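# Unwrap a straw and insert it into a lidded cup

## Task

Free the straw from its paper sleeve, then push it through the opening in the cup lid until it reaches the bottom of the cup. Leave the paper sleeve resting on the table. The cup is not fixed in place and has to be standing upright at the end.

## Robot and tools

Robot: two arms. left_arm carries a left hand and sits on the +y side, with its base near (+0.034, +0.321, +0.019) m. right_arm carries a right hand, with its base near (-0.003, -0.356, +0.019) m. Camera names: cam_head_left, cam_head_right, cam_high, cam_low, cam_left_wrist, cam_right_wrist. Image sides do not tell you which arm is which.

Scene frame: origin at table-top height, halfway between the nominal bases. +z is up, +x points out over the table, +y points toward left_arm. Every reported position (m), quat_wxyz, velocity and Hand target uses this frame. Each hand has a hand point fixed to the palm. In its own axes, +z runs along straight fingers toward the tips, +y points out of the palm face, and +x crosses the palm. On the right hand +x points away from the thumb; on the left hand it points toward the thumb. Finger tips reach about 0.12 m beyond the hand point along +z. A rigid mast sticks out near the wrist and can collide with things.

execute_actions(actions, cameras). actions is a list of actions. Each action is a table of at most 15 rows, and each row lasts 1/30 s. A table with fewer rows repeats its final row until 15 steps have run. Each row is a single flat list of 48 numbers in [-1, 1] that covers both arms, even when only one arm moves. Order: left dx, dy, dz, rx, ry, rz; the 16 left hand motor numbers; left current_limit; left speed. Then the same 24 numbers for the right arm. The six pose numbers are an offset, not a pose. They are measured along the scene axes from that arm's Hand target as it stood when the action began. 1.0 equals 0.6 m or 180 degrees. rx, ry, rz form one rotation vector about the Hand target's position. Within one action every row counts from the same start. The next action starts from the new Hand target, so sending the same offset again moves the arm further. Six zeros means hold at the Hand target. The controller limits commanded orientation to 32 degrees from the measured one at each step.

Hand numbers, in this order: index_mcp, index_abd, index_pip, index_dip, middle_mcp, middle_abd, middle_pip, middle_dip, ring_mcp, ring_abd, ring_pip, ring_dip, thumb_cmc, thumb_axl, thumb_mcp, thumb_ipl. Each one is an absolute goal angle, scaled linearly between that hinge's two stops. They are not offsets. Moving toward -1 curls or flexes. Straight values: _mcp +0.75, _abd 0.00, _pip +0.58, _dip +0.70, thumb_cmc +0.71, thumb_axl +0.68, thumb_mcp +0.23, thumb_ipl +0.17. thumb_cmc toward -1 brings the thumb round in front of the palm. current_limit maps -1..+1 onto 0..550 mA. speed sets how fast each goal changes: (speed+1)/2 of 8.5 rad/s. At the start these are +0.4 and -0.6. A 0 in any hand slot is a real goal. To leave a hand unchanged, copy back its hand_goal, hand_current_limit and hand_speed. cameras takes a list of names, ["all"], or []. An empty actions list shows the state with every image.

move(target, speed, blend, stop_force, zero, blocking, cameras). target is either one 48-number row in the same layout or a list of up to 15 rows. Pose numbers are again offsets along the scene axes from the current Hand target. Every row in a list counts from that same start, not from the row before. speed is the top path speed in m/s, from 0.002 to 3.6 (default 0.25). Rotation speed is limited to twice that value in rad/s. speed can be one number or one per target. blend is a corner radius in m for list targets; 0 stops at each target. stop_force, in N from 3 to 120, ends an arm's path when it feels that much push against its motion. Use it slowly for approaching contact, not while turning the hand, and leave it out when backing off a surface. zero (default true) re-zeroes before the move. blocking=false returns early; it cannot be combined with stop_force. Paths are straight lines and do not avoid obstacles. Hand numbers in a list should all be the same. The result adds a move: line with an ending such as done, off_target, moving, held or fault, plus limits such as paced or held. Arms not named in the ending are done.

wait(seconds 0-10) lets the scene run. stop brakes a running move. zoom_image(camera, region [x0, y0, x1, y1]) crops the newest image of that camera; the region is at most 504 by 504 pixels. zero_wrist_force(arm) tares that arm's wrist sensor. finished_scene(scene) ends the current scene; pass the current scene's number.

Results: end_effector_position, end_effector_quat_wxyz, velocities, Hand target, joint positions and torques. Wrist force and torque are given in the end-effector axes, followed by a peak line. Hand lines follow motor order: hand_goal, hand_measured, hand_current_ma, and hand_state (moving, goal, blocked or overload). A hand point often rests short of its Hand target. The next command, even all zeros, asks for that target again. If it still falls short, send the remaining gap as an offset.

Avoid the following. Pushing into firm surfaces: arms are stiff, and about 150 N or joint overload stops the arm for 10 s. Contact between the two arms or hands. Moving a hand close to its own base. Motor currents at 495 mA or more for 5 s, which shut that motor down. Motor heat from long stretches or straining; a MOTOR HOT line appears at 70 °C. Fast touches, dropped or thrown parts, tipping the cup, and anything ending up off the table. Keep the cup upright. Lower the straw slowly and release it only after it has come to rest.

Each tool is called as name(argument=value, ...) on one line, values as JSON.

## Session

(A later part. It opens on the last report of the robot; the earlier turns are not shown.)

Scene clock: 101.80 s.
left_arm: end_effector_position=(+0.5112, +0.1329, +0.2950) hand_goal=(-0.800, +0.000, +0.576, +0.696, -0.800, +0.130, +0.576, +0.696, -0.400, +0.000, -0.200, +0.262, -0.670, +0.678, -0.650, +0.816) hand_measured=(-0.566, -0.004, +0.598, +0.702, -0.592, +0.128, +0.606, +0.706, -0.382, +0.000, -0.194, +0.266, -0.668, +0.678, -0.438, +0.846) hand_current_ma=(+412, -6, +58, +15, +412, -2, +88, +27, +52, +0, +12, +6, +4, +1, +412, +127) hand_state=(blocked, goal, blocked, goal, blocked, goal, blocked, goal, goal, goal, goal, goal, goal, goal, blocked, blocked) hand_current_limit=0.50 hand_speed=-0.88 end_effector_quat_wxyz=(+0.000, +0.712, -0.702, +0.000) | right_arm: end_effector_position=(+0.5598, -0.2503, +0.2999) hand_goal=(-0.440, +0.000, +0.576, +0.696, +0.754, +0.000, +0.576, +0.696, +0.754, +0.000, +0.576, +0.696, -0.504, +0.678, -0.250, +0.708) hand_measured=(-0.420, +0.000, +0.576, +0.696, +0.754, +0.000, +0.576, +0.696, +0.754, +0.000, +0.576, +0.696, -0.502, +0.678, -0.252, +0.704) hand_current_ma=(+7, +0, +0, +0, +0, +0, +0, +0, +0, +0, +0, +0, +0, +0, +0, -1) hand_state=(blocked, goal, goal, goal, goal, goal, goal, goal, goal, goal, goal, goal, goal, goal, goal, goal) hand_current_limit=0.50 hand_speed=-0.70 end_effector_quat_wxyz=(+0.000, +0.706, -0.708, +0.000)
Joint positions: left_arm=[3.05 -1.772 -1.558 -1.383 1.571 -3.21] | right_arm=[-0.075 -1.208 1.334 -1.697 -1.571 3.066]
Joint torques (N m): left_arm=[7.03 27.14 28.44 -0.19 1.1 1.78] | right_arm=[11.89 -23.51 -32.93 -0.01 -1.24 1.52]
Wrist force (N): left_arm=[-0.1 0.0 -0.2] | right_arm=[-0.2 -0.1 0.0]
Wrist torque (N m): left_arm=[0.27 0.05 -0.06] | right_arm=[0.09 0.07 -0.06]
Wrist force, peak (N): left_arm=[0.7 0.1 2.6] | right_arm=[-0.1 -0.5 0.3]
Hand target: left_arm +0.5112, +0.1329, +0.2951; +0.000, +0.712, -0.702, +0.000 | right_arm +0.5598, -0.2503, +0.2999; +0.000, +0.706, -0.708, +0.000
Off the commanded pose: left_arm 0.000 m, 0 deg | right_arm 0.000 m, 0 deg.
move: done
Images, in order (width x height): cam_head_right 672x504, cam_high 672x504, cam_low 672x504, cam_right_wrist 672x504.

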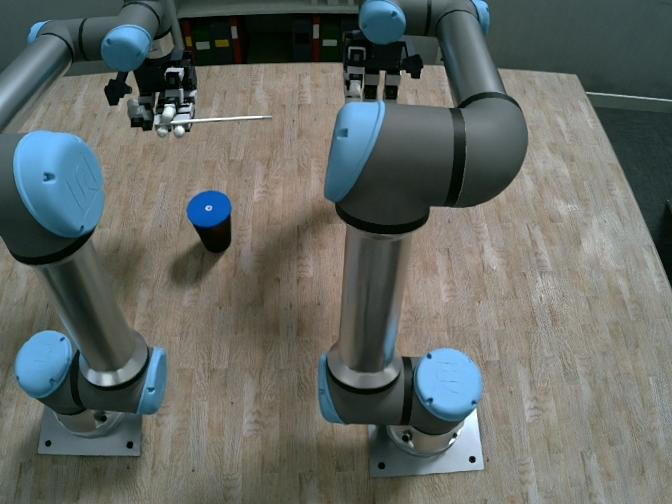

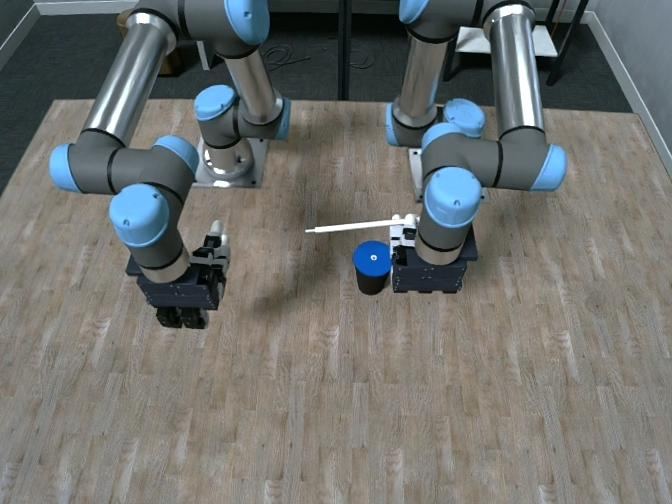

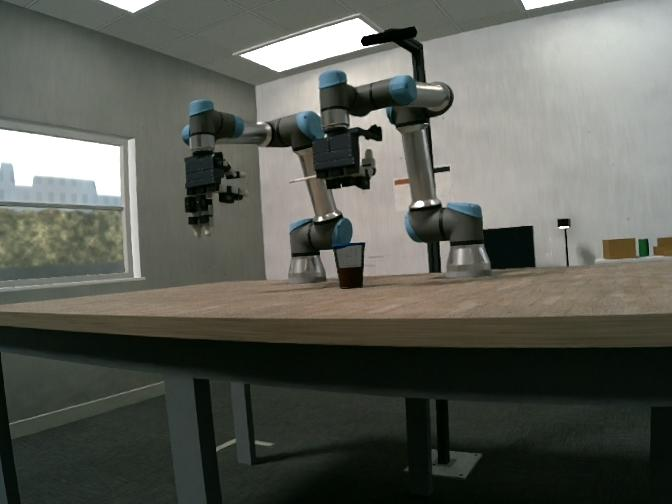

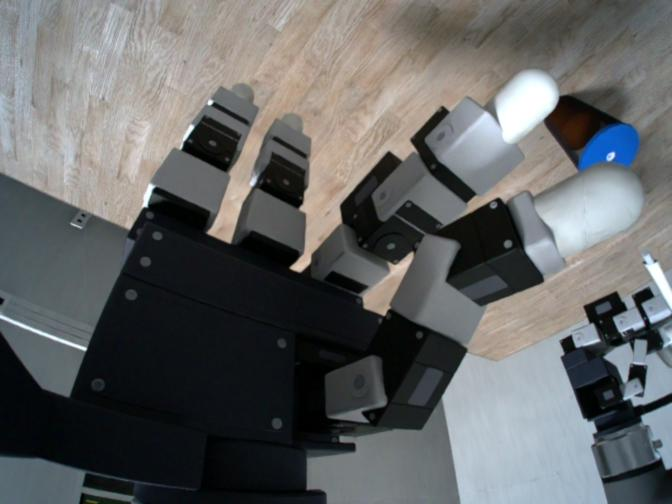

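move(target=[0,0,0,-0.044,0,0,-0.8,0,0.5766,0.6957,-0.8,0.13,0.5766,0.6957,-0.4,0,-0.2,0.261,-0.67,0.678,-0.65,0.816,0.5,-0.88,0.03,0.22,-0.008,0,0,0,-0.44,0,0.5766,0.6957,0.754,0,0.5766,0.6957,0.754,0,0.576,0.696,-0.505,0.678,-0.25,0.708,0.5,-0.7], speed=[0.12], cameras=["cam_high","cam_low","cam_head_right","cam_right_wrist"])

zoom_image(camera="cam_head_right", region=[120, 50, 380, 238])

zoom_image(camera="cam_low", region=[230, 120, 390, 240])

zoom_image(camera="cam_high", region=[250, 160, 430, 300])

Scene clock: 118.57 s.
left_arm: end_effector_position=(+0.5112, +0.1329, +0.2951) hand_goal=(-0.800, +0.000, +0.576, +0.696, -0.800, +0.130, +0.576, +0.696, -0.400, +0.000, -0.200, +0.262, -0.670, +0.678, -0.650, +0.816) hand_measured=(-0.566, -0.004, +0.598, +0.702, -0.592, +0.128, +0.606, +0.706, -0.382, +0.000, -0.194, +0.266, -0.668, +0.678, -0.438, +0.846) hand_current_ma=(+412, -6, +58, +15, +412, -2, +88, +27, +52, +0, +12, +6, +4, +1, +413, +127) hand_state=(blocked, goal, blocked, goal, blocked, goal, blocked, goal, goal, goal, goal, goal, goal, goal, blocked, blocked) hand_current_limit=0.50 hand_speed=-0.88 end_effector_quat_wxyz=(+0.049, +0.710, -0.700, +0.048) | right_arm: end_effector_position=(+0.5778, -0.1185, +0.2951) hand_goal=(-0.440, +0.000, +0.576, +0.696, +0.754, +0.000, +0.576, +0.696, +0.754, +0.000, +0.576, +0.696, -0.504, +0.678, -0.250, +0.708) hand_measured=(-0.420, +0.000, +0.576, +0.696, +0.754, +0.000, +0.576, +0.696, +0.754, +0.000, +0.576, +0.696, -0.502, +0.678, -0.252, +0.704) hand_current_ma=(+7, +0, +0, +0, +0, +0, +0, +0, +0, +0, +0, +0, +0, +0, +0, -1) hand_state=(blocked, goal, goal, goal, goal, goal, goal, goal, goal, goal, goal, goal, goal, goal, goal, goal) hand_current_limit=0.50 hand_speed=-0.70 end_effector_quat_wxyz=(+0.000, +0.706, -0.708, +0.000)
Joint positions: left_arm=[3.105 -1.755 -1.591 -1.366 1.433 -3.155] | right_arm=[0.123 -1.09 1.176 -1.656 -1.571 3.265]
Joint torques (N m): left_arm=[11.45 41.15 13.59 5.11 -2.1 1.7] | right_arm=[11.65 -30.32 -33.5 -0.09 -1.34 1.6]
Wrist force (N): left_arm=[-0.2 0.0 0.1] | right_arm=[0.6 -0.8 0.3]
Wrist torque (N m): left_arm=[0.24 0.05 -0.03] | right_arm=[-0.06 -0.07 0.00]
Wrist force, peak (N): left_arm=[-0.4 -0.1 0.2] | right_arm=[-0.5 -1.2 0.2]
Hand target: left_arm +0.5112, +0.1329, +0.2951; +0.049, +0.710, -0.700, +0.048 | right_arm +0.5778, -0.1183, +0.2951; +0.000, +0.706, -0.708, +0.000
Off the commanded pose: left_arm 0.000 m, 0 deg | right_arm 0.000 m, 0 deg.
move: done
Images, in order (width x height): cam_head_right 672x504, cam_high 672x504, cam_low 672x504, cam_right_wrist 672x504.

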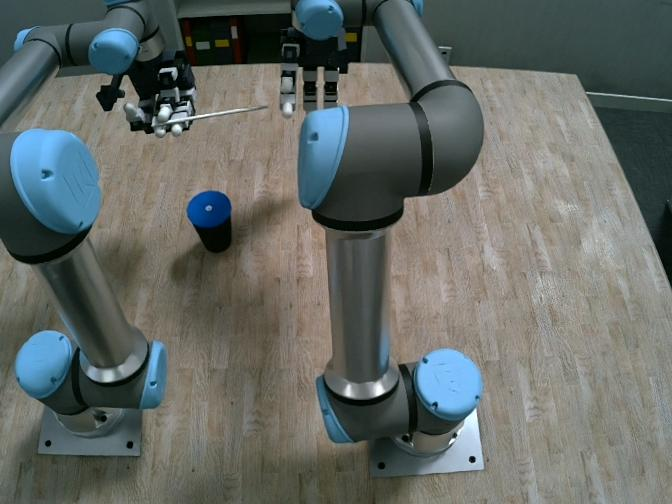

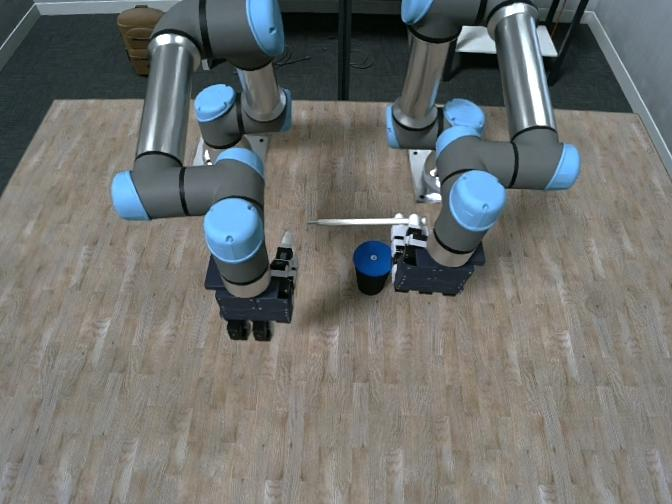

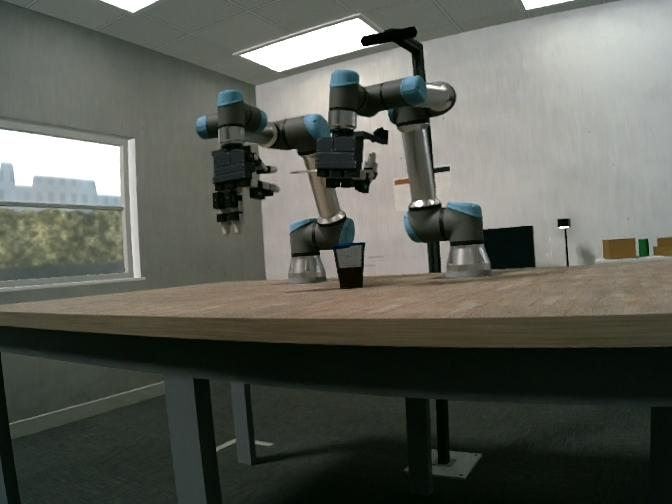

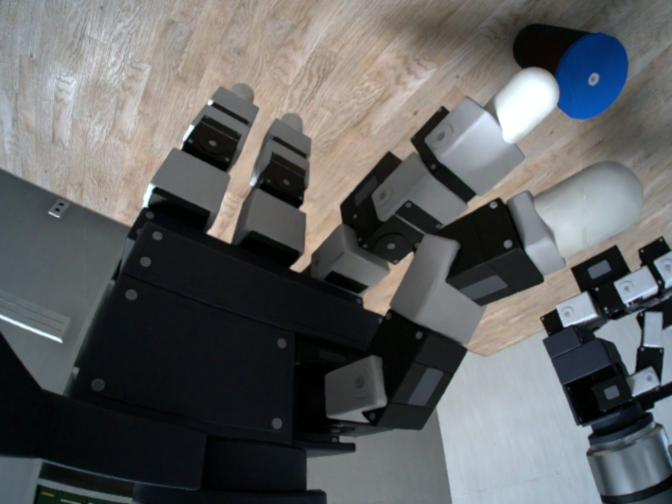

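Scaled by 1.938 from the camera's 672x504 image, which has a finer 960x720 frame.

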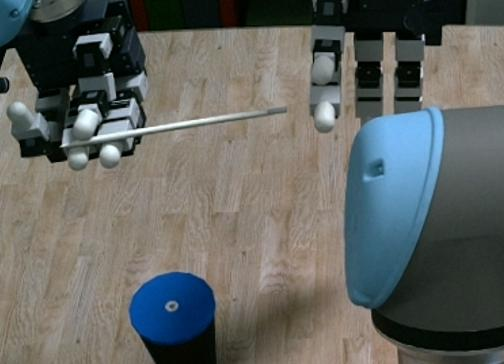

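Scaled by 3.150 from the camera's 672x504 image, which has a finer 960x720 frame.

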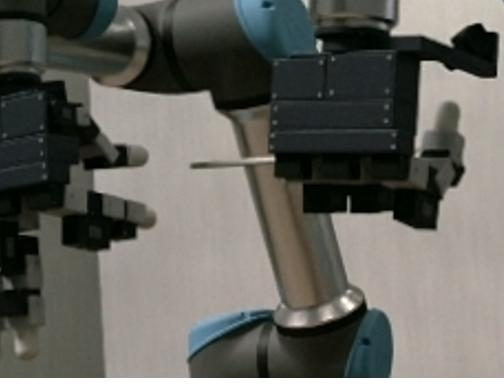

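Scaled by 2.800 from the camera's 672x504 image, which has a finer 960x720 frame.

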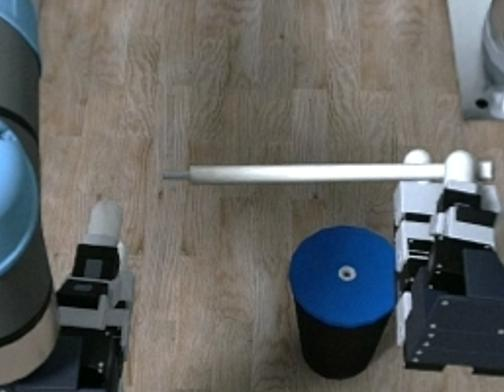

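move(target=[0,0,0,0,0,0,-0.8,0,0.5766,0.6957,-0.8,0.13,0.5766,0.6957,-0.4,0,-0.2,0.261,-0.67,0.678,-0.65,0.816,0.5,-0.88,-0.095,0.05,0,0,0,0,-0.44,0,0.5766,0.6957,0.754,0,0.5766,0.6957,0.754,0,0.576,0.696,-0.505,0.678,-0.25,0.708,0.5,-0.7], speed=[0.1], cameras=["cam_high","cam_low","cam_head_right","cam_right_wrist"])

zoom_image(camera="cam_head_right", region=[120, 50, 380, 238])

zoom_image(camera="cam_low", region=[230, 120, 390, 240])

zoom_image(camera="cam_high", region=[250, 160, 430, 300])

Scene clock: 146.03 s.
left_arm: end_effector_position=(+0.5112, +0.1329, +0.2951) hand_goal=(-0.800, +0.000, +0.576, +0.696, -0.800, +0.130, +0.576, +0.696, -0.400, +0.000, -0.200, +0.262, -0.670, +0.678, -0.650, +0.816) hand_measured=(-0.566, -0.004, +0.602, +0.706, -0.592, +0.128, +0.606, +0.706, -0.382, +0.000, -0.194, +0.266, -0.668, +0.678, -0.438, +0.846) hand_current_ma=(+413, -6, +73, +22, +412, -2, +88, +27, +52, +0, +12, +6, +4, +1, +413, +127) hand_state=(blocked, goal, blocked, goal, blocked, goal, blocked, goal, goal, goal, goal, goal, goal, goal, blocked, blocked) hand_current_limit=0.50 hand_speed=-0.88 end_effector_quat_wxyz=(+0.049, +0.710, -0.700, +0.048) | right_arm: end_effector_position=(+0.5210, -0.0884, +0.2951) hand_goal=(-0.440, +0.000, +0.576, +0.696, +0.754, +0.000, +0.576, +0.696, +0.754, +0.000, +0.576, +0.696, -0.504, +0.678, -0.250, +0.708) hand_measured=(-0.420, +0.000, +0.576, +0.696, +0.754, +0.000, +0.576, +0.696, +0.754, +0.000, +0.576, +0.696, -0.506, +0.678, -0.252, +0.704) hand_current_ma=(+7, +0, +0, +0, +0, +0, +0, +0, +0, +0, +0, +0, +0, +0, +0, +0) hand_state=(blocked, goal, goal, goal, goal, goal, goal, goal, goal, goal, goal, goal, goal, goal, goal, goal) hand_current_limit=0.50 hand_speed=-0.70 end_effector_quat_wxyz=(+0.000, +0.706, -0.708, +0.000)
Joint positions: left_arm=[3.105 -1.755 -1.591 -1.366 1.433 -3.154] | right_arm=[0.181 -1.199 1.333 -1.705 -1.571 3.322]
Joint torques (N m): left_arm=[11.21 40.37 13.7 5.07 -1.88 1.4] | right_arm=[13.59 -48.88 -11.43 -4.13 1.44 1.55]
Wrist force (N): left_arm=[-0.4 0.4 0.2] | right_arm=[-0.2 -0.3 -0.3]
Wrist torque (N m): left_arm=[0.28 0.04 -0.02] | right_arm=[0.07 0.06 -0.08]
Wrist force, peak (N): left_arm=[-0.5 0.3 0.4] | right_arm=[0.6 -1.5 0.5]
Hand target: left_arm +0.5112, +0.1329, +0.2951; +0.049, +0.710, -0.700, +0.048 | right_arm +0.5208, -0.0883, +0.2951; +0.000, +0.706, -0.708, +0.000
Off the commanded pose: left_arm 0.000 m, 0 deg | right_arm 0.000 m, 0 deg.
move: done
Images, in order (width x height): cam_head_right 672x504, cam_high 672x504, cam_low 672x504, cam_right_wrist 672x504.

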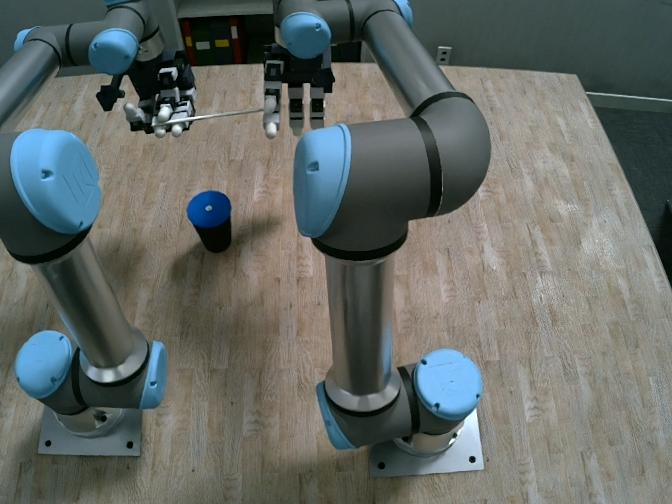

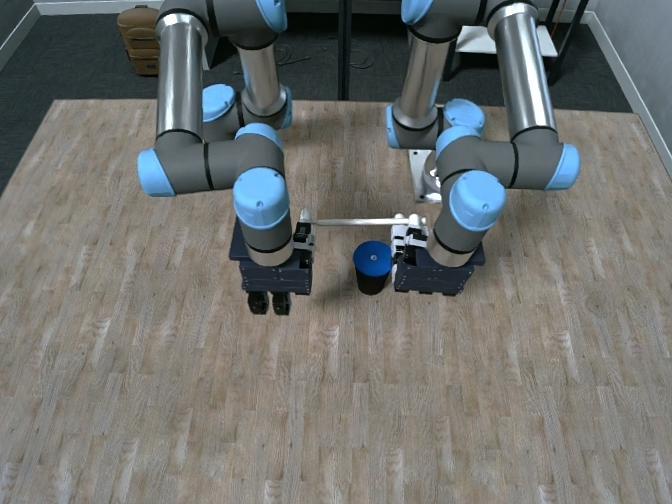

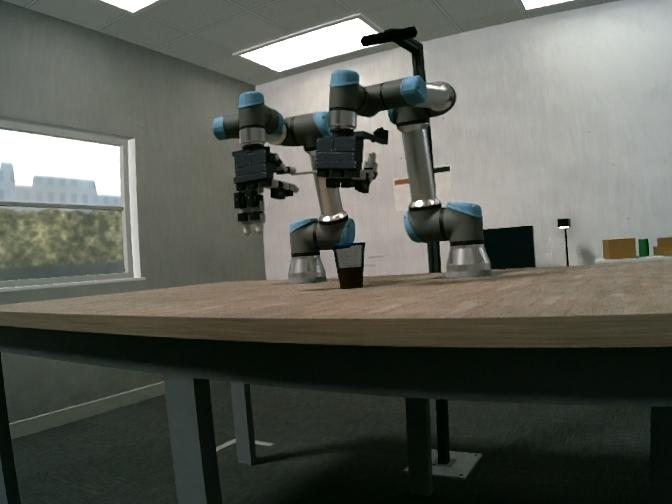

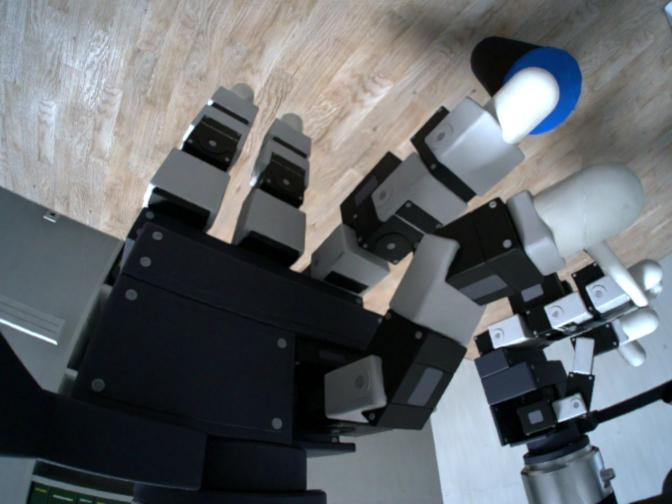

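Scaled by 1.938 from the camera's 672x504 image, which has a finer 960x720 frame.

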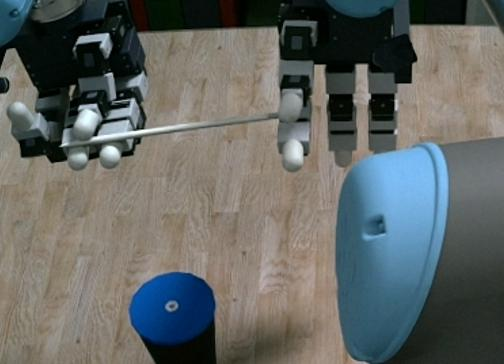

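Scaled by 3.150 from the camera's 672x504 image, which has a finer 960x720 frame.

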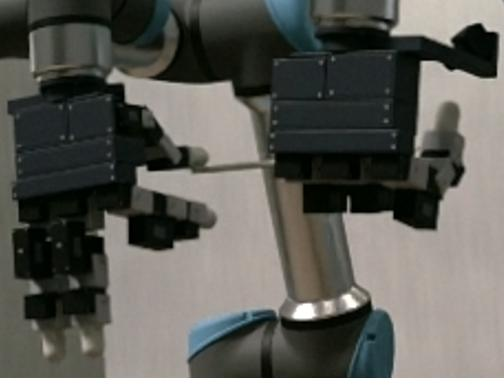

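Scaled by 2.800 from the camera's 672x504 image, which has a finer 960x720 frame.

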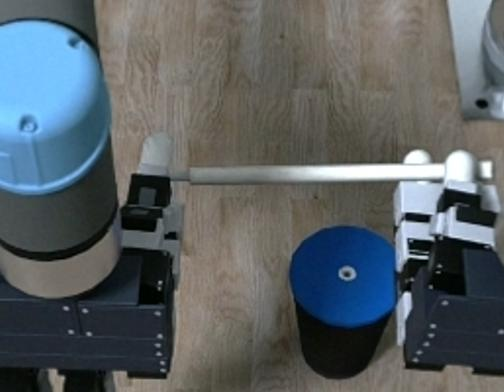

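move(target=[[0,0,0,0,0,0,-0.8,0,0.5766,0.6957,-0.8,0.13,0.5766,0.6957,-0.4,0,-0.2,0.261,-0.67,0.678,-0.65,0.816,0.5,-0.88,0,0,0.028,0,0,0,-0.44,0,0.5766,0.6957,0.754,0,0.5766,0.6957,0.754,0,0.576,0.696,-0.505,0.678,-0.25,0.708,0.5,-0.7],[0,0,0,0,0,0,-0.8,0,0.5766,0.6957,-0.8,0.13,0.5766,0.6957,-0.4,0,-0.2,0.261,-0.67,0.678,-0.65,0.816,0.5,-0.88,0,0.014,0.028,0,0,0,-0.44,0,0.5766,0.6957,0.754,0,0.5766,0.6957,0.754,0,0.576,0.696,-0.505,0.678,-0.25,0.708,0.5,-0.7]], speed=[0.06], cameras=["cam_high","cam_low","cam_head_right","cam_right_wrist"])

zoom_image(camera="cam_low", region=[270, 140, 350, 210])

zoom_image(camera="cam_high", region=[270, 190, 370, 260])

zoom_image(camera="cam_right_wrist", region=[470, 50, 670, 370])

speed must be one number or one for each of the 2 targets, got a list of 1; nothing of the call was run

Scaled by 6.300 from the camera's 672x504 image, which has a finer 960x720 frame.

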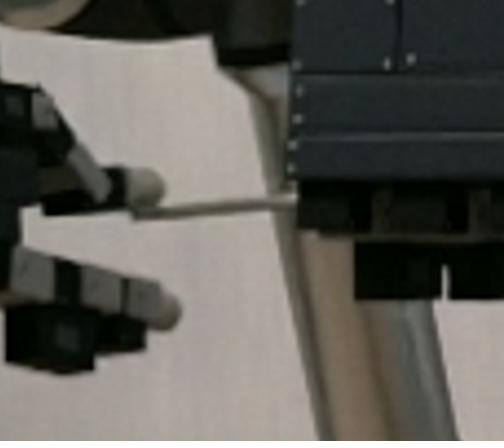

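Scaled by 5.040 from the camera's 672x504 image, which has a finer 960x720 frame.

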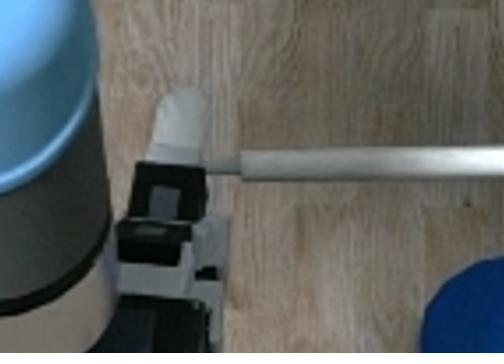

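Scaled by 1.575 from the camera's 672x504 image, which has a finer 960x720 frame.

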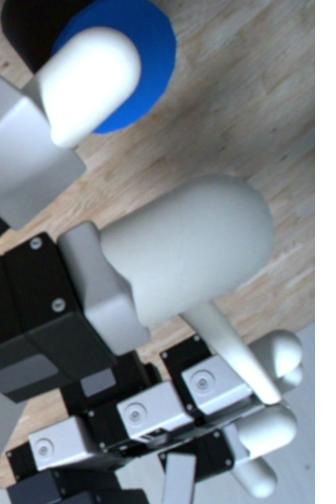

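move(target=[[0,0,0,0,0,0,-0.8,0,0.5766,0.6957,-0.8,0.13,0.5766,0.6957,-0.4,0,-0.2,0.261,-0.67,0.678,-0.65,0.816,0.5,-0.88,0.01,0,0.03,0,0,0,-0.44,0,0.5766,0.6957,0.754,0,0.5766,0.6957,0.754,0,0.576,0.696,-0.505,0.678,-0.25,0.708,0.5,-0.7],[0,0,0,0,0,0,-0.8,0,0.5766,0.6957,-0.8,0.13,0.5766,0.6957,-0.4,0,-0.2,0.261,-0.67,0.678,-0.65,0.816,0.5,-0.88,0.01,0.014,0.03,0,0,0,-0.44,0,0.5766,0.6957,0.754,0,0.5766,0.6957,0.754,0,0.576,0.696,-0.505,0.678,-0.25,0.708,0.5,-0.7]], speed=0.06, cameras=["cam_high","cam_low","cam_head_right","cam_right_wrist"])

zoom_image(camera="cam_low", region=[270, 140, 350, 210])

zoom_image(camera="cam_high", region=[270, 190, 370, 260])

zoom_image(camera="cam_right_wrist", region=[470, 50, 670, 370])

Scene clock: 163.53 s.
left_arm: end_effector_position=(+0.5112, +0.1329, +0.2951) hand_goal=(-0.800, +0.000, +0.576, +0.696, -0.800, +0.130, +0.576, +0.696, -0.400, +0.000, -0.200, +0.262, -0.670, +0.678, -0.650, +0.816) hand_measured=(-0.568, -0.004, +0.602, +0.706, -0.592, +0.128, +0.606, +0.706, -0.382, +0.000, -0.194, +0.266, -0.668, +0.678, -0.438, +0.846) hand_current_ma=(+412, -6, +73, +22, +412, -2, +88, +27, +52, +0, +12, +6, +4, +1, +413, +127) hand_state=(blocked, goal, blocked, goal, blocked, goal, blocked, goal, goal, goal, goal, goal, goal, goal, blocked, blocked) hand_current_limit=0.50 hand_speed=-0.88 end_effector_quat_wxyz=(+0.049, +0.710, -0.700, +0.048) | right_arm: end_effector_position=(+0.5268, -0.0802, +0.3131) hand_goal=(-0.440, +0.000, +0.576, +0.696, +0.754, +0.000, +0.576, +0.696, +0.754, +0.000, +0.576, +0.696, -0.504, +0.678, -0.250, +0.708) hand_measured=(-0.420, +0.000, +0.576, +0.696, +0.754, +0.000, +0.576, +0.696, +0.754, +0.000, +0.576, +0.696, -0.506, +0.678, -0.252, +0.704) hand_current_ma=(+7, +0, +0, +0, +0, +0, +0, +0, +0, +0, +0, +0, +0, +0, +0, +0) hand_state=(blocked, goal, goal, goal, goal, goal, goal, goal, goal, goal, goal, goal, goal, goal, goal, goal) hand_current_limit=0.50 hand_speed=-0.70 end_effector_quat_wxyz=(+0.000, +0.706, -0.708, +0.000) end_effector_velocity=(+0.000, +0.002, +0.000) end_effector_angular_velocity=(+0.000, +0.000, +0.001)
Joint positions: left_arm=[3.105 -1.755 -1.591 -1.366 1.433 -3.154] | right_arm=[0.191 -1.182 1.264 -1.653 -1.571 3.333]
Joint velocities: left_arm=[within noise] | right_arm=[0.004 0.004 -0.005 0.001 0 0.002]
Joint torques (N m): left_arm=[5.47 40.29 16.89 5.31 -1.83 -0.37] | right_arm=[12.43 -27.14 -33.46 0.16 -1.07 1.55]
Wrist force (N): left_arm=[-0.3 0.1 0.0] | right_arm=[-0.5 -0.2 0.4]
Wrist torque (N m): left_arm=[0.26 0.06 -0.04] | right_arm=[0.03 0.06 -0.10]
Wrist force, peak (N): left_arm=[-0.5 0.3 0.2] | right_arm=[-0.9 -0.4 0.2]
Hand target: left_arm +0.5112, +0.1329, +0.2951; +0.049, +0.710, -0.700, +0.048 | right_arm +0.5268, -0.0799, +0.3131; +0.000, +0.706, -0.708, +0.000
Off the commanded pose: left_arm 0.000 m, 0 deg | right_arm 0.000 m, 0 deg.
move: done
Images, in order (width x height): cam_head_right 672x504, cam_high 672x504, cam_low 672x504, cam_right_wrist 672x504.

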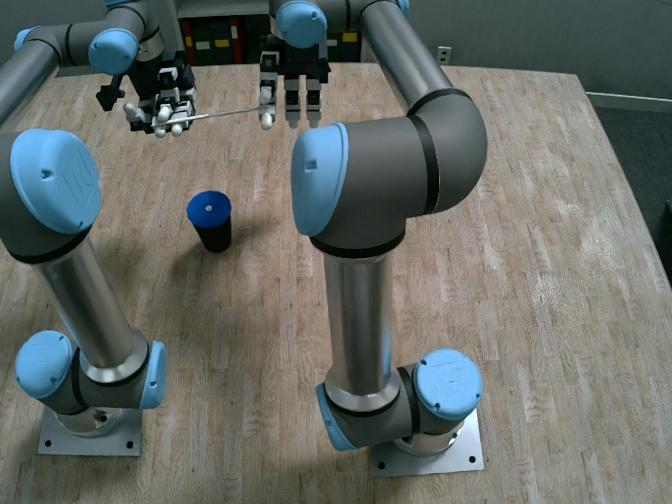

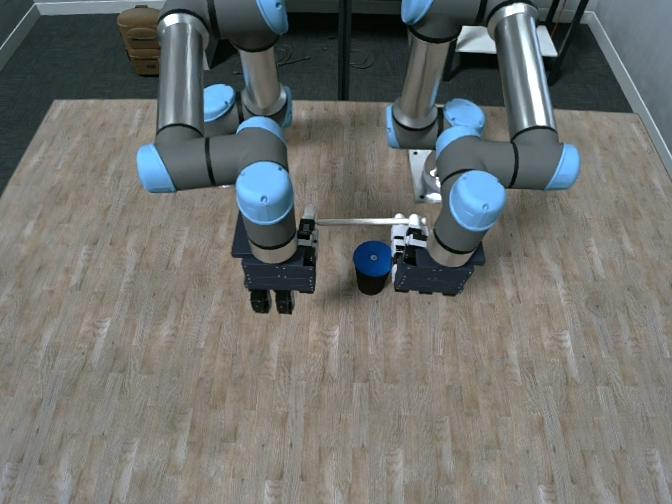

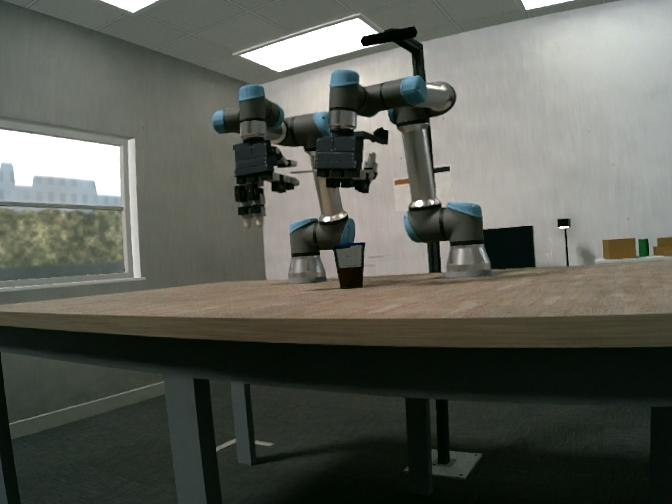

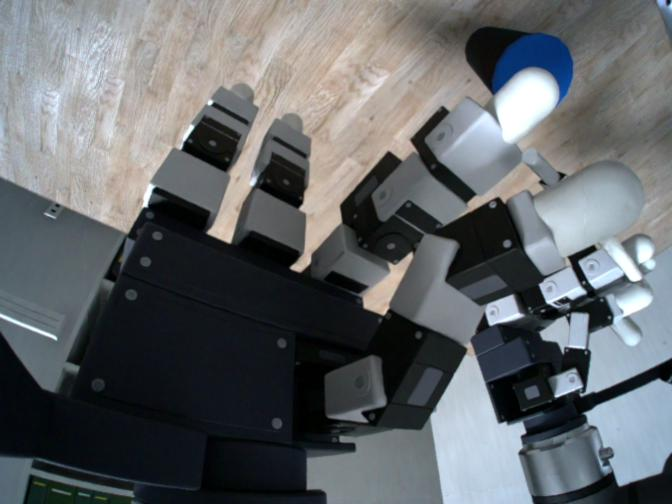

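Scaled by 6.300 from the camera's 672x504 image, which has a finer 960x720 frame.

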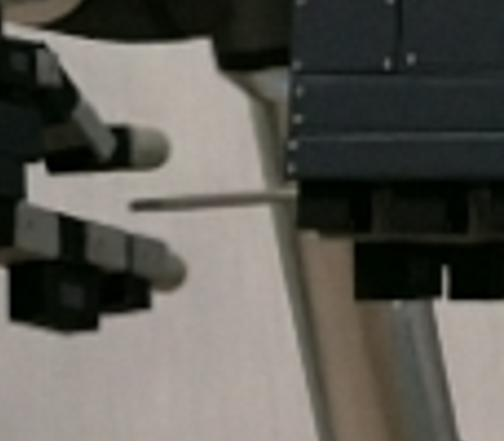

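Scaled by 5.040 from the camera's 672x504 image, which has a finer 960x720 frame.

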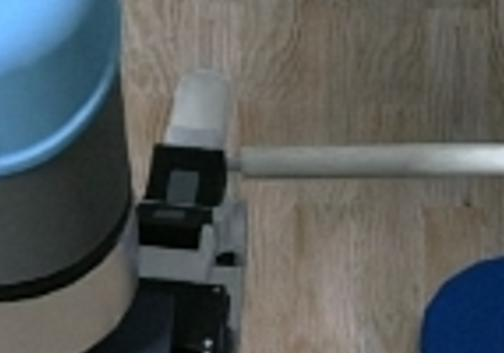

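Scaled by 1.575 from the camera's 672x504 image, which has a finer 960x720 frame.

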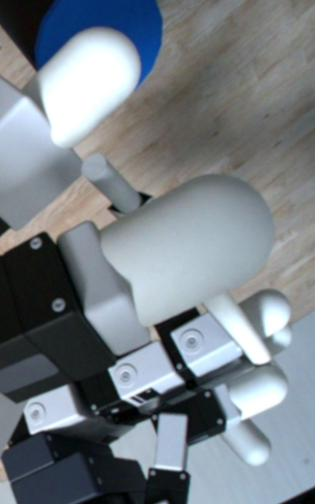

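move(target=[0,0,0,0,0,0,-0.8,0,0.5766,0.6957,-0.8,0.13,0.5766,0.6957,-0.4,0,-0.2,0.261,-0.67,0.678,-0.65,0.816,0.5,-0.88,0.003,0.0065,0,0,0,0,-0.44,0,0.5766,0.6957,0.754,0,0.5766,0.6957,0.754,0,0.576,0.696,-0.505,0.678,-0.25,0.708,0.5,-0.85], speed=0.06, cameras=[])

move(target=[0,0,0,0,0,0,-0.8,0,0.5766,0.6957,-0.8,0.13,0.5766,0.6957,-0.4,0,-0.2,0.261,-0.67,0.678,-0.65,0.816,0.6,-0.88,0,0,0,0,0,0,-0.76,0,0.5766,0.6957,0.754,0,0.5766,0.6957,0.754,0,0.576,0.696,-0.505,0.678,-0.6,0.816,0.5,-0.86], speed=0.06, cameras=["cam_high","cam_low","cam_head_right","cam_right_wrist"])

zoom_image(camera="cam_low", region=[270, 140, 350, 210])

zoom_image(camera="cam_high", region=[270, 190, 370, 260])

zoom_image(camera="cam_right_wrist", region=[470, 50, 670, 370])

Scene clock: 177.57 s.
left_arm: end_effector_position=(+0.5112, +0.1329, +0.2951) hand_goal=(-0.800, +0.000, +0.576, +0.696, -0.800, +0.130, +0.576, +0.696, -0.400, +0.000, -0.200, +0.262, -0.670, +0.678, -0.650, +0.816) hand_measured=(-0.568, -0.004, +0.602, +0.706, -0.592, +0.128, +0.606, +0.706, -0.382, +0.000, -0.194, +0.266, -0.668, +0.678, -0.438, +0.846) hand_current_ma=(+412, -6, +73, +22, +412, -2, +88, +27, +52, +0, +12, +6, +4, +1, +413, +127) hand_state=(blocked, goal, blocked, goal, blocked, goal, blocked, goal, goal, goal, goal, goal, goal, goal, blocked, blocked) hand_current_limit=0.50 hand_speed=-0.88 end_effector_quat_wxyz=(+0.049, +0.710, -0.700, +0.048) | right_arm: end_effector_position=(+0.5286, -0.0761, +0.3131) hand_goal=(-0.440, +0.000, +0.576, +0.696, +0.754, +0.000, +0.576, +0.696, +0.754, +0.000, +0.576, +0.696, -0.504, +0.678, -0.250, +0.708) hand_measured=(-0.420, +0.000, +0.576, +0.696, +0.754, +0.000, +0.576, +0.696, +0.754, +0.000, +0.576, +0.696, -0.506, +0.678, -0.252, +0.704) hand_current_ma=(+7, +0, +0, +0, +0, +0, +0, +0, +0, +0, +0, +0, +0, +0, +0, +0) hand_state=(blocked, goal, goal, goal, goal, goal, goal, goal, goal, goal, goal, goal, goal, goal, goal, goal) hand_current_limit=0.50 hand_speed=-0.85 end_effector_quat_wxyz=(+0.000, +0.706, -0.708, +0.000)
Joint positions: left_arm=[3.105 -1.755 -1.591 -1.366 1.433 -3.154] | right_arm=[0.197 -1.174 1.253 -1.649 -1.571 3.339]
Joint torques (N m): left_arm=[1.52 39.08 15.49 4.73 -1.71 -0.5] | right_arm=[11.02 -25.74 -32.29 0.06 -0.77 1.47]
Wrist force (N): left_arm=[-0.3 0.2 0.3] | right_arm=[-0.4 -0.3 0.2]
Wrist torque (N m): left_arm=[0.26 0.07 -0.04] | right_arm=[0.02 0.04 -0.09]
Wrist force, peak (N): left_arm=[-0.5 0.3 0.2] | right_arm=[-0.6 -0.4 0.6]
Hand target: left_arm +0.5112, +0.1329, +0.2951; +0.049, +0.710, -0.700, +0.048 | right_arm +0.5286, -0.0760, +0.3131; +0.000, +0.706, -0.708, +0.000
Off the commanded pose: left_arm 0.000 m, 0 deg | right_arm 0.000 m, 0 deg.
move: done
No camera images: "cameras" was empty.

Scene clock: 178.60 s.
left_arm: end_effector_position=(+0.5112, +0.1329, +0.2951) hand_goal=(-0.800, +0.000, +0.576, +0.696, -0.800, +0.130, +0.576, +0.696, -0.400, +0.000, -0.200, +0.262, -0.670, +0.678, -0.650, +0.816) hand_measured=(-0.574, -0.002, +0.602, +0.706, -0.592, +0.128, +0.608, +0.710, -0.382, +0.000, -0.194, +0.266, -0.670, +0.678, -0.442, +0.848) hand_current_ma=(+440, -3, +75, +25, +440, -2, +98, +35, +52, +0, +12, +6, +1, +1, +440, +136) hand_state=(blocked, goal, blocked, goal, blocked, goal, blocked, goal, goal, goal, goal, goal, goal, goal, blocked, blocked) hand_current_limit=0.60 hand_speed=-0.88 end_effector_quat_wxyz=(+0.049, +0.710, -0.700, +0.048) | right_arm: end_effector_position=(+0.5286, -0.0760, +0.3131) hand_goal=(-0.760, +0.000, +0.576, +0.696, +0.754, +0.000, +0.576, +0.696, +0.754, +0.000, +0.576, +0.696, -0.504, +0.678, -0.600, +0.816) hand_measured=(-0.604, -0.002, +0.628, +0.710, +0.754, +0.000, +0.576, +0.696, +0.754, +0.000, +0.576, +0.696, -0.502, +0.678, -0.438, +0.856) hand_current_ma=(+400, +0, +41, +3, +0, +0, +0, +0, +0, +0, +0, +0, +0, +0, +413, +42) hand_state=(blocked, goal, blocked, goal, goal, goal, goal, goal, goal, goal, goal, goal, goal, goal, blocked, blocked) hand_current_limit=0.50 hand_speed=-0.86 end_effector_quat_wxyz=(+0.000, +0.706, -0.708, +0.000)
Joint positions: left_arm=[3.105 -1.755 -1.591 -1.366 1.433 -3.154] | right_arm=[0.197 -1.174 1.252 -1.649 -1.571 3.339]
Joint torques (N m): left_arm=[1.55 39 16.37 4.99 -1.8 -0.57] | right_arm=[12.73 -25 -33.18 0.01 -0.88 1.62]
Wrist force (N): left_arm=[-0.2 0.1 0.1] | right_arm=[-0.4 -0.2 0.4]
Wrist torque (N m): left_arm=[0.23 0.05 -0.04] | right_arm=[0.06 0.05 -0.07]
Wrist force, peak (N): left_arm=[-0.4 0.2 0.1] | right_arm=[-1.0 -0.4 0.5]
Hand target: left_arm +0.5112, +0.1329, +0.2951; +0.049, +0.710, -0.700, +0.048 | right_arm +0.5286, -0.0760, +0.3131; +0.000, +0.706, -0.708, +0.000
Off the commanded pose: left_arm 0.000 m, 0 deg | right_arm 0.000 m, 0 deg.
move: done
Images, in order (width x height): cam_head_right 672x504, cam_high 672x504, cam_low 672x504, cam_right_wrist 672x504.

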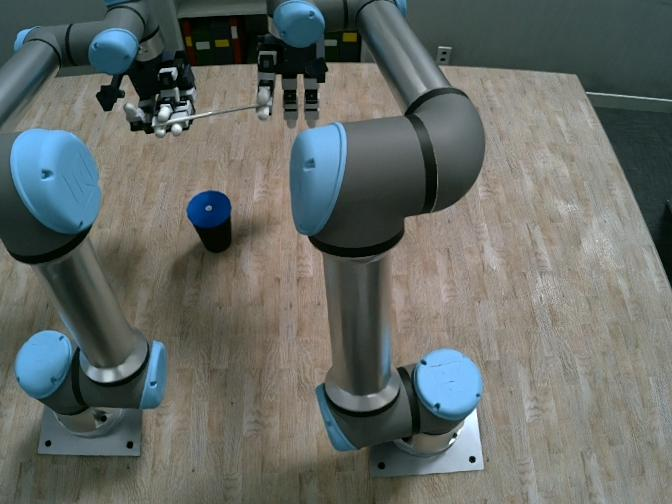

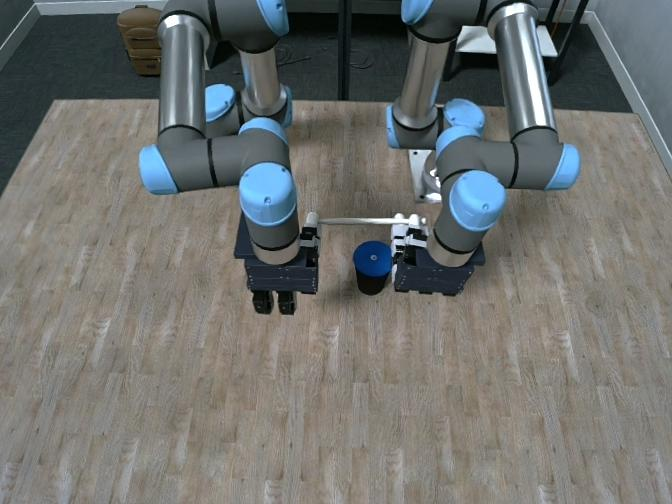

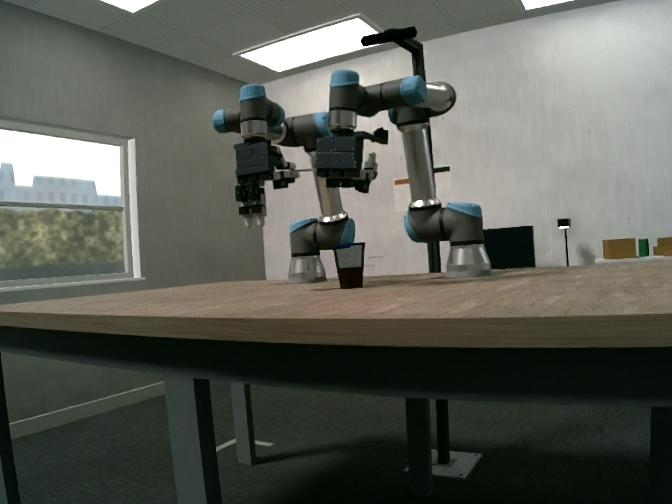

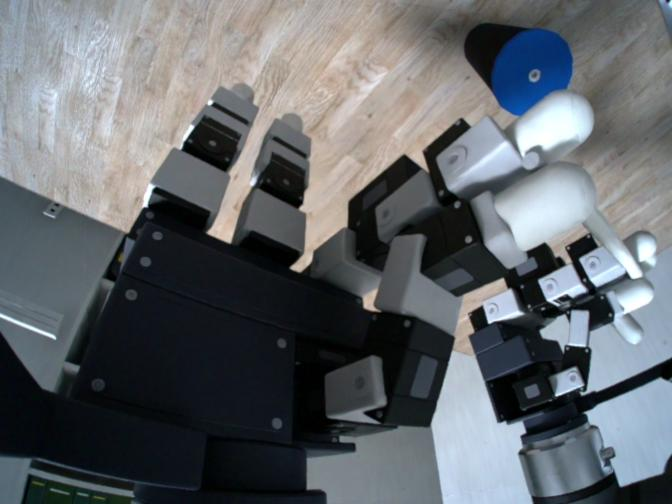

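Scaled by 6.300 from the camera's 672x504 image, which has a finer 960x720 frame.

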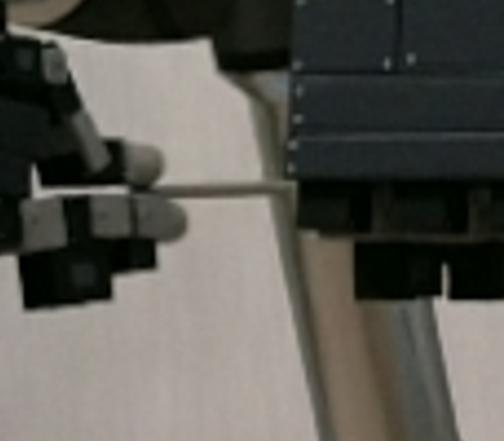

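Scaled by 5.040 from the camera's 672x504 image, which has a finer 960x720 frame.

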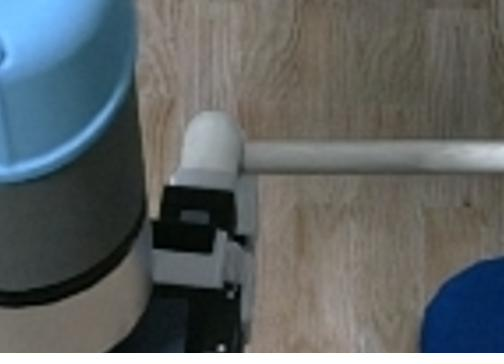

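Scaled by 1.575 from the camera's 672x504 image, which has a finer 960x720 frame.

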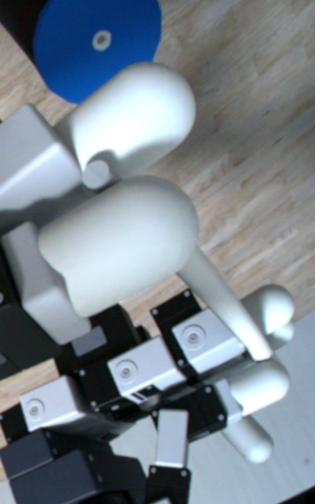

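move(target=[0,0,0,0,0,0,-0.8,0,0.5766,0.6957,-0.8,0.13,0.5766,0.6957,-0.4,0,-0.2,0.261,-0.67,0.678,-0.65,0.816,0.68,-0.88,0,-0.042,0,0,0,0,-0.76,0,0.5766,0.6957,0.754,0,0.5766,0.6957,0.754,0,0.576,0.696,-0.505,0.678,-0.6,0.816,0.5,-0.86], speed=0.025, cameras=["cam_high","cam_low","cam_head_right","cam_right_wrist"])

zoom_image(camera="cam_high", region=[270, 180, 450, 260])

zoom_image(camera="cam_right_wrist", region=[470, 50, 670, 370])

Scene clock: 184.43 s.
left_arm: end_effector_position=(+0.5112, +0.1329, +0.2951) hand_goal=(-0.800, +0.000, +0.576, +0.696, -0.800, +0.130, +0.576, +0.696, -0.400, +0.000, -0.200, +0.262, -0.670, +0.678, -0.650, +0.816) hand_measured=(-0.600, +0.012, +0.606, +0.708, -0.606, +0.134, +0.610, +0.710, -0.382, +0.000, -0.194, +0.266, -0.646, +0.690, -0.482, +0.848) hand_current_ma=(+462, +25, +88, +30, +462, +5, +102, +37, +52, +0, +12, +6, +71, +35, +462, +137) hand_state=(blocked, goal, blocked, goal, blocked, goal, blocked, goal, goal, goal, goal, goal, blocked, goal, blocked, blocked) hand_current_limit=0.68 hand_speed=-0.88 end_effector_quat_wxyz=(+0.049, +0.710, -0.700, +0.048) | right_arm: end_effector_position=(+0.5286, -0.1010, +0.3131) hand_goal=(-0.760, +0.000, +0.576, +0.696, +0.754, +0.000, +0.576, +0.696, +0.754, +0.000, +0.576, +0.696, -0.504, +0.678, -0.600, +0.816) hand_measured=(-0.604, +0.004, +0.660, +0.724, +0.754, +0.000, +0.576, +0.696, +0.754, +0.000, +0.576, +0.696, -0.496, +0.682, -0.480, +0.868) hand_current_ma=(+400, +0, +101, +12, +0, +0, +0, +0, +0, +0, +0, +0, +1, +0, +343, +71) hand_state=(blocked, goal, blocked, blocked, goal, goal, goal, goal, goal, goal, goal, goal, goal, goal, blocked, blocked) hand_current_limit=0.50 hand_speed=-0.86 end_effector_quat_wxyz=(+0.000, +0.706, -0.708, +0.000)
Joint positions: left_arm=[3.105 -1.755 -1.591 -1.366 1.433 -3.154] | right_arm=[0.159 -1.197 1.285 -1.659 -1.571 3.301]
Joint torques (N m): left_arm=[-4.55 38.32 18.73 4.75 0.36 -0.53] | right_arm=[-13.39 -50.28 -11.86 -3.98 0.2 -1.32]
Wrist force (N): left_arm=[-0.4 0.3 -0.1] | right_arm=[-0.2 -0.5 0.4]
Wrist torque (N m): left_arm=[0.29 0.08 -0.06] | right_arm=[0.01 0.06 0.02]
Wrist force, peak (N): left_arm=[4.3 -0.5 0.3] | right_arm=[-5.0 0.3 0.8]
Hand target: left_arm +0.5112, +0.1329, +0.2951; +0.049, +0.710, -0.700, +0.048 | right_arm +0.5286, -0.1012, +0.3131; +0.000, +0.706, -0.708, +0.000
Off the commanded pose: left_arm 0.000 m, 0 deg | right_arm 0.000 m, 0 deg.
move: done
Images, in order (width x height): cam_head_right 672x504, cam_high 672x504, cam_low 672x504, cam_right_wrist 672x504.

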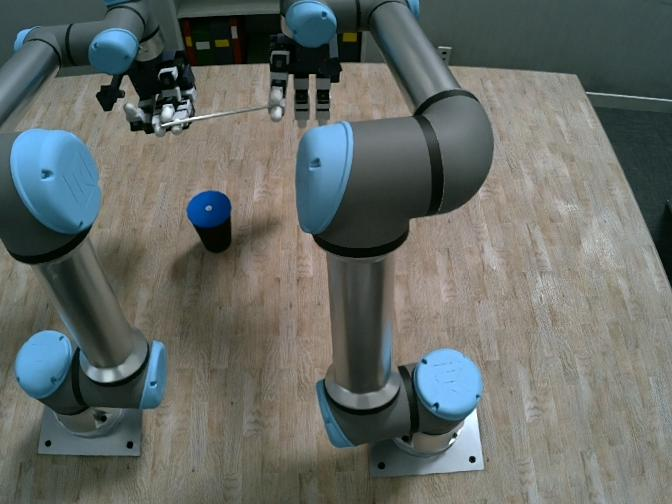

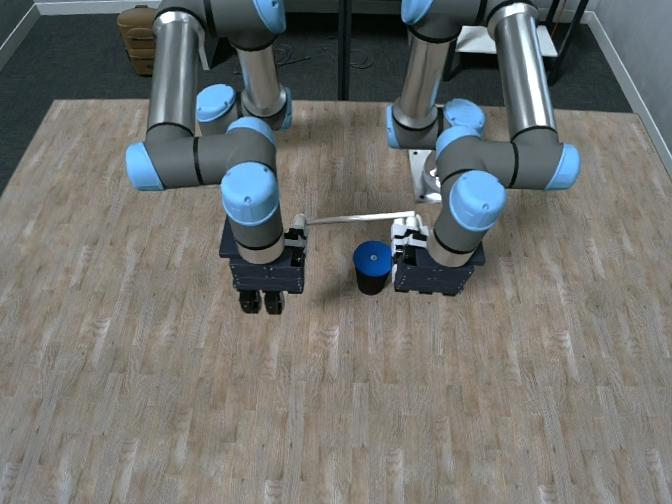

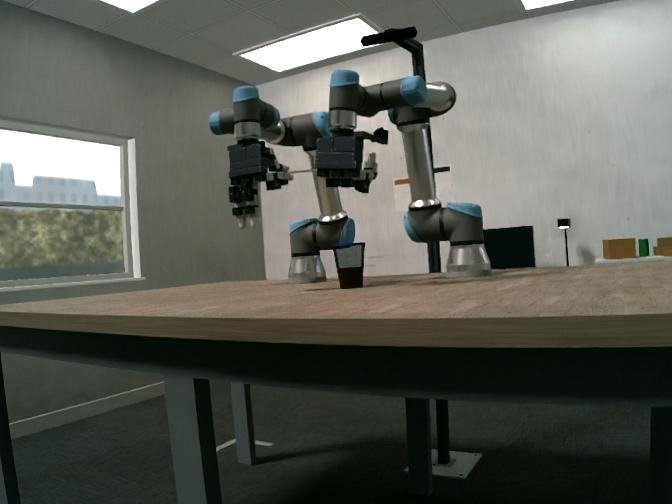

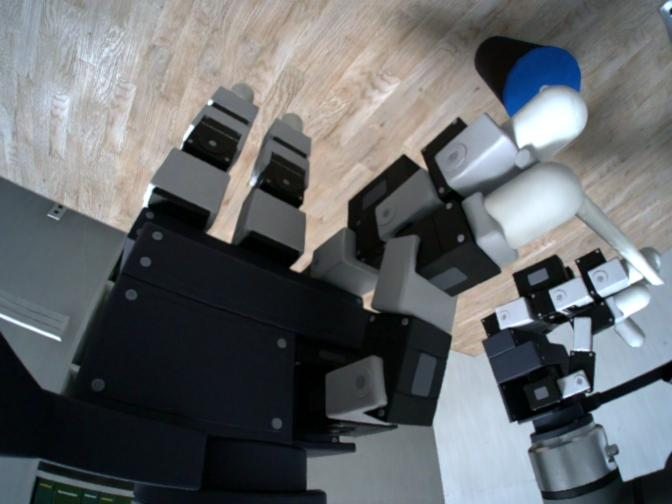

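Scaled by 2.800 from the camera's 672x504 image, which has a finer 960x720 frame.

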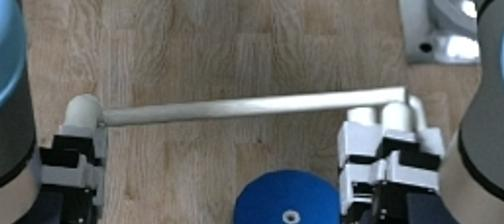

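Scaled by 1.575 from the camera's 672x504 image, which has a finer 960x720 frame.

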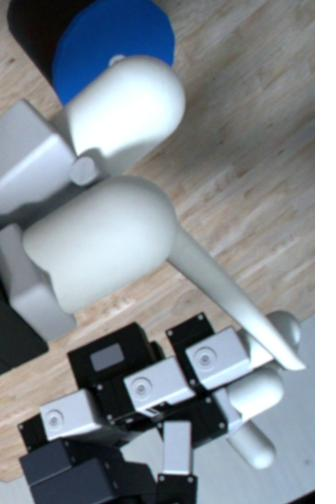

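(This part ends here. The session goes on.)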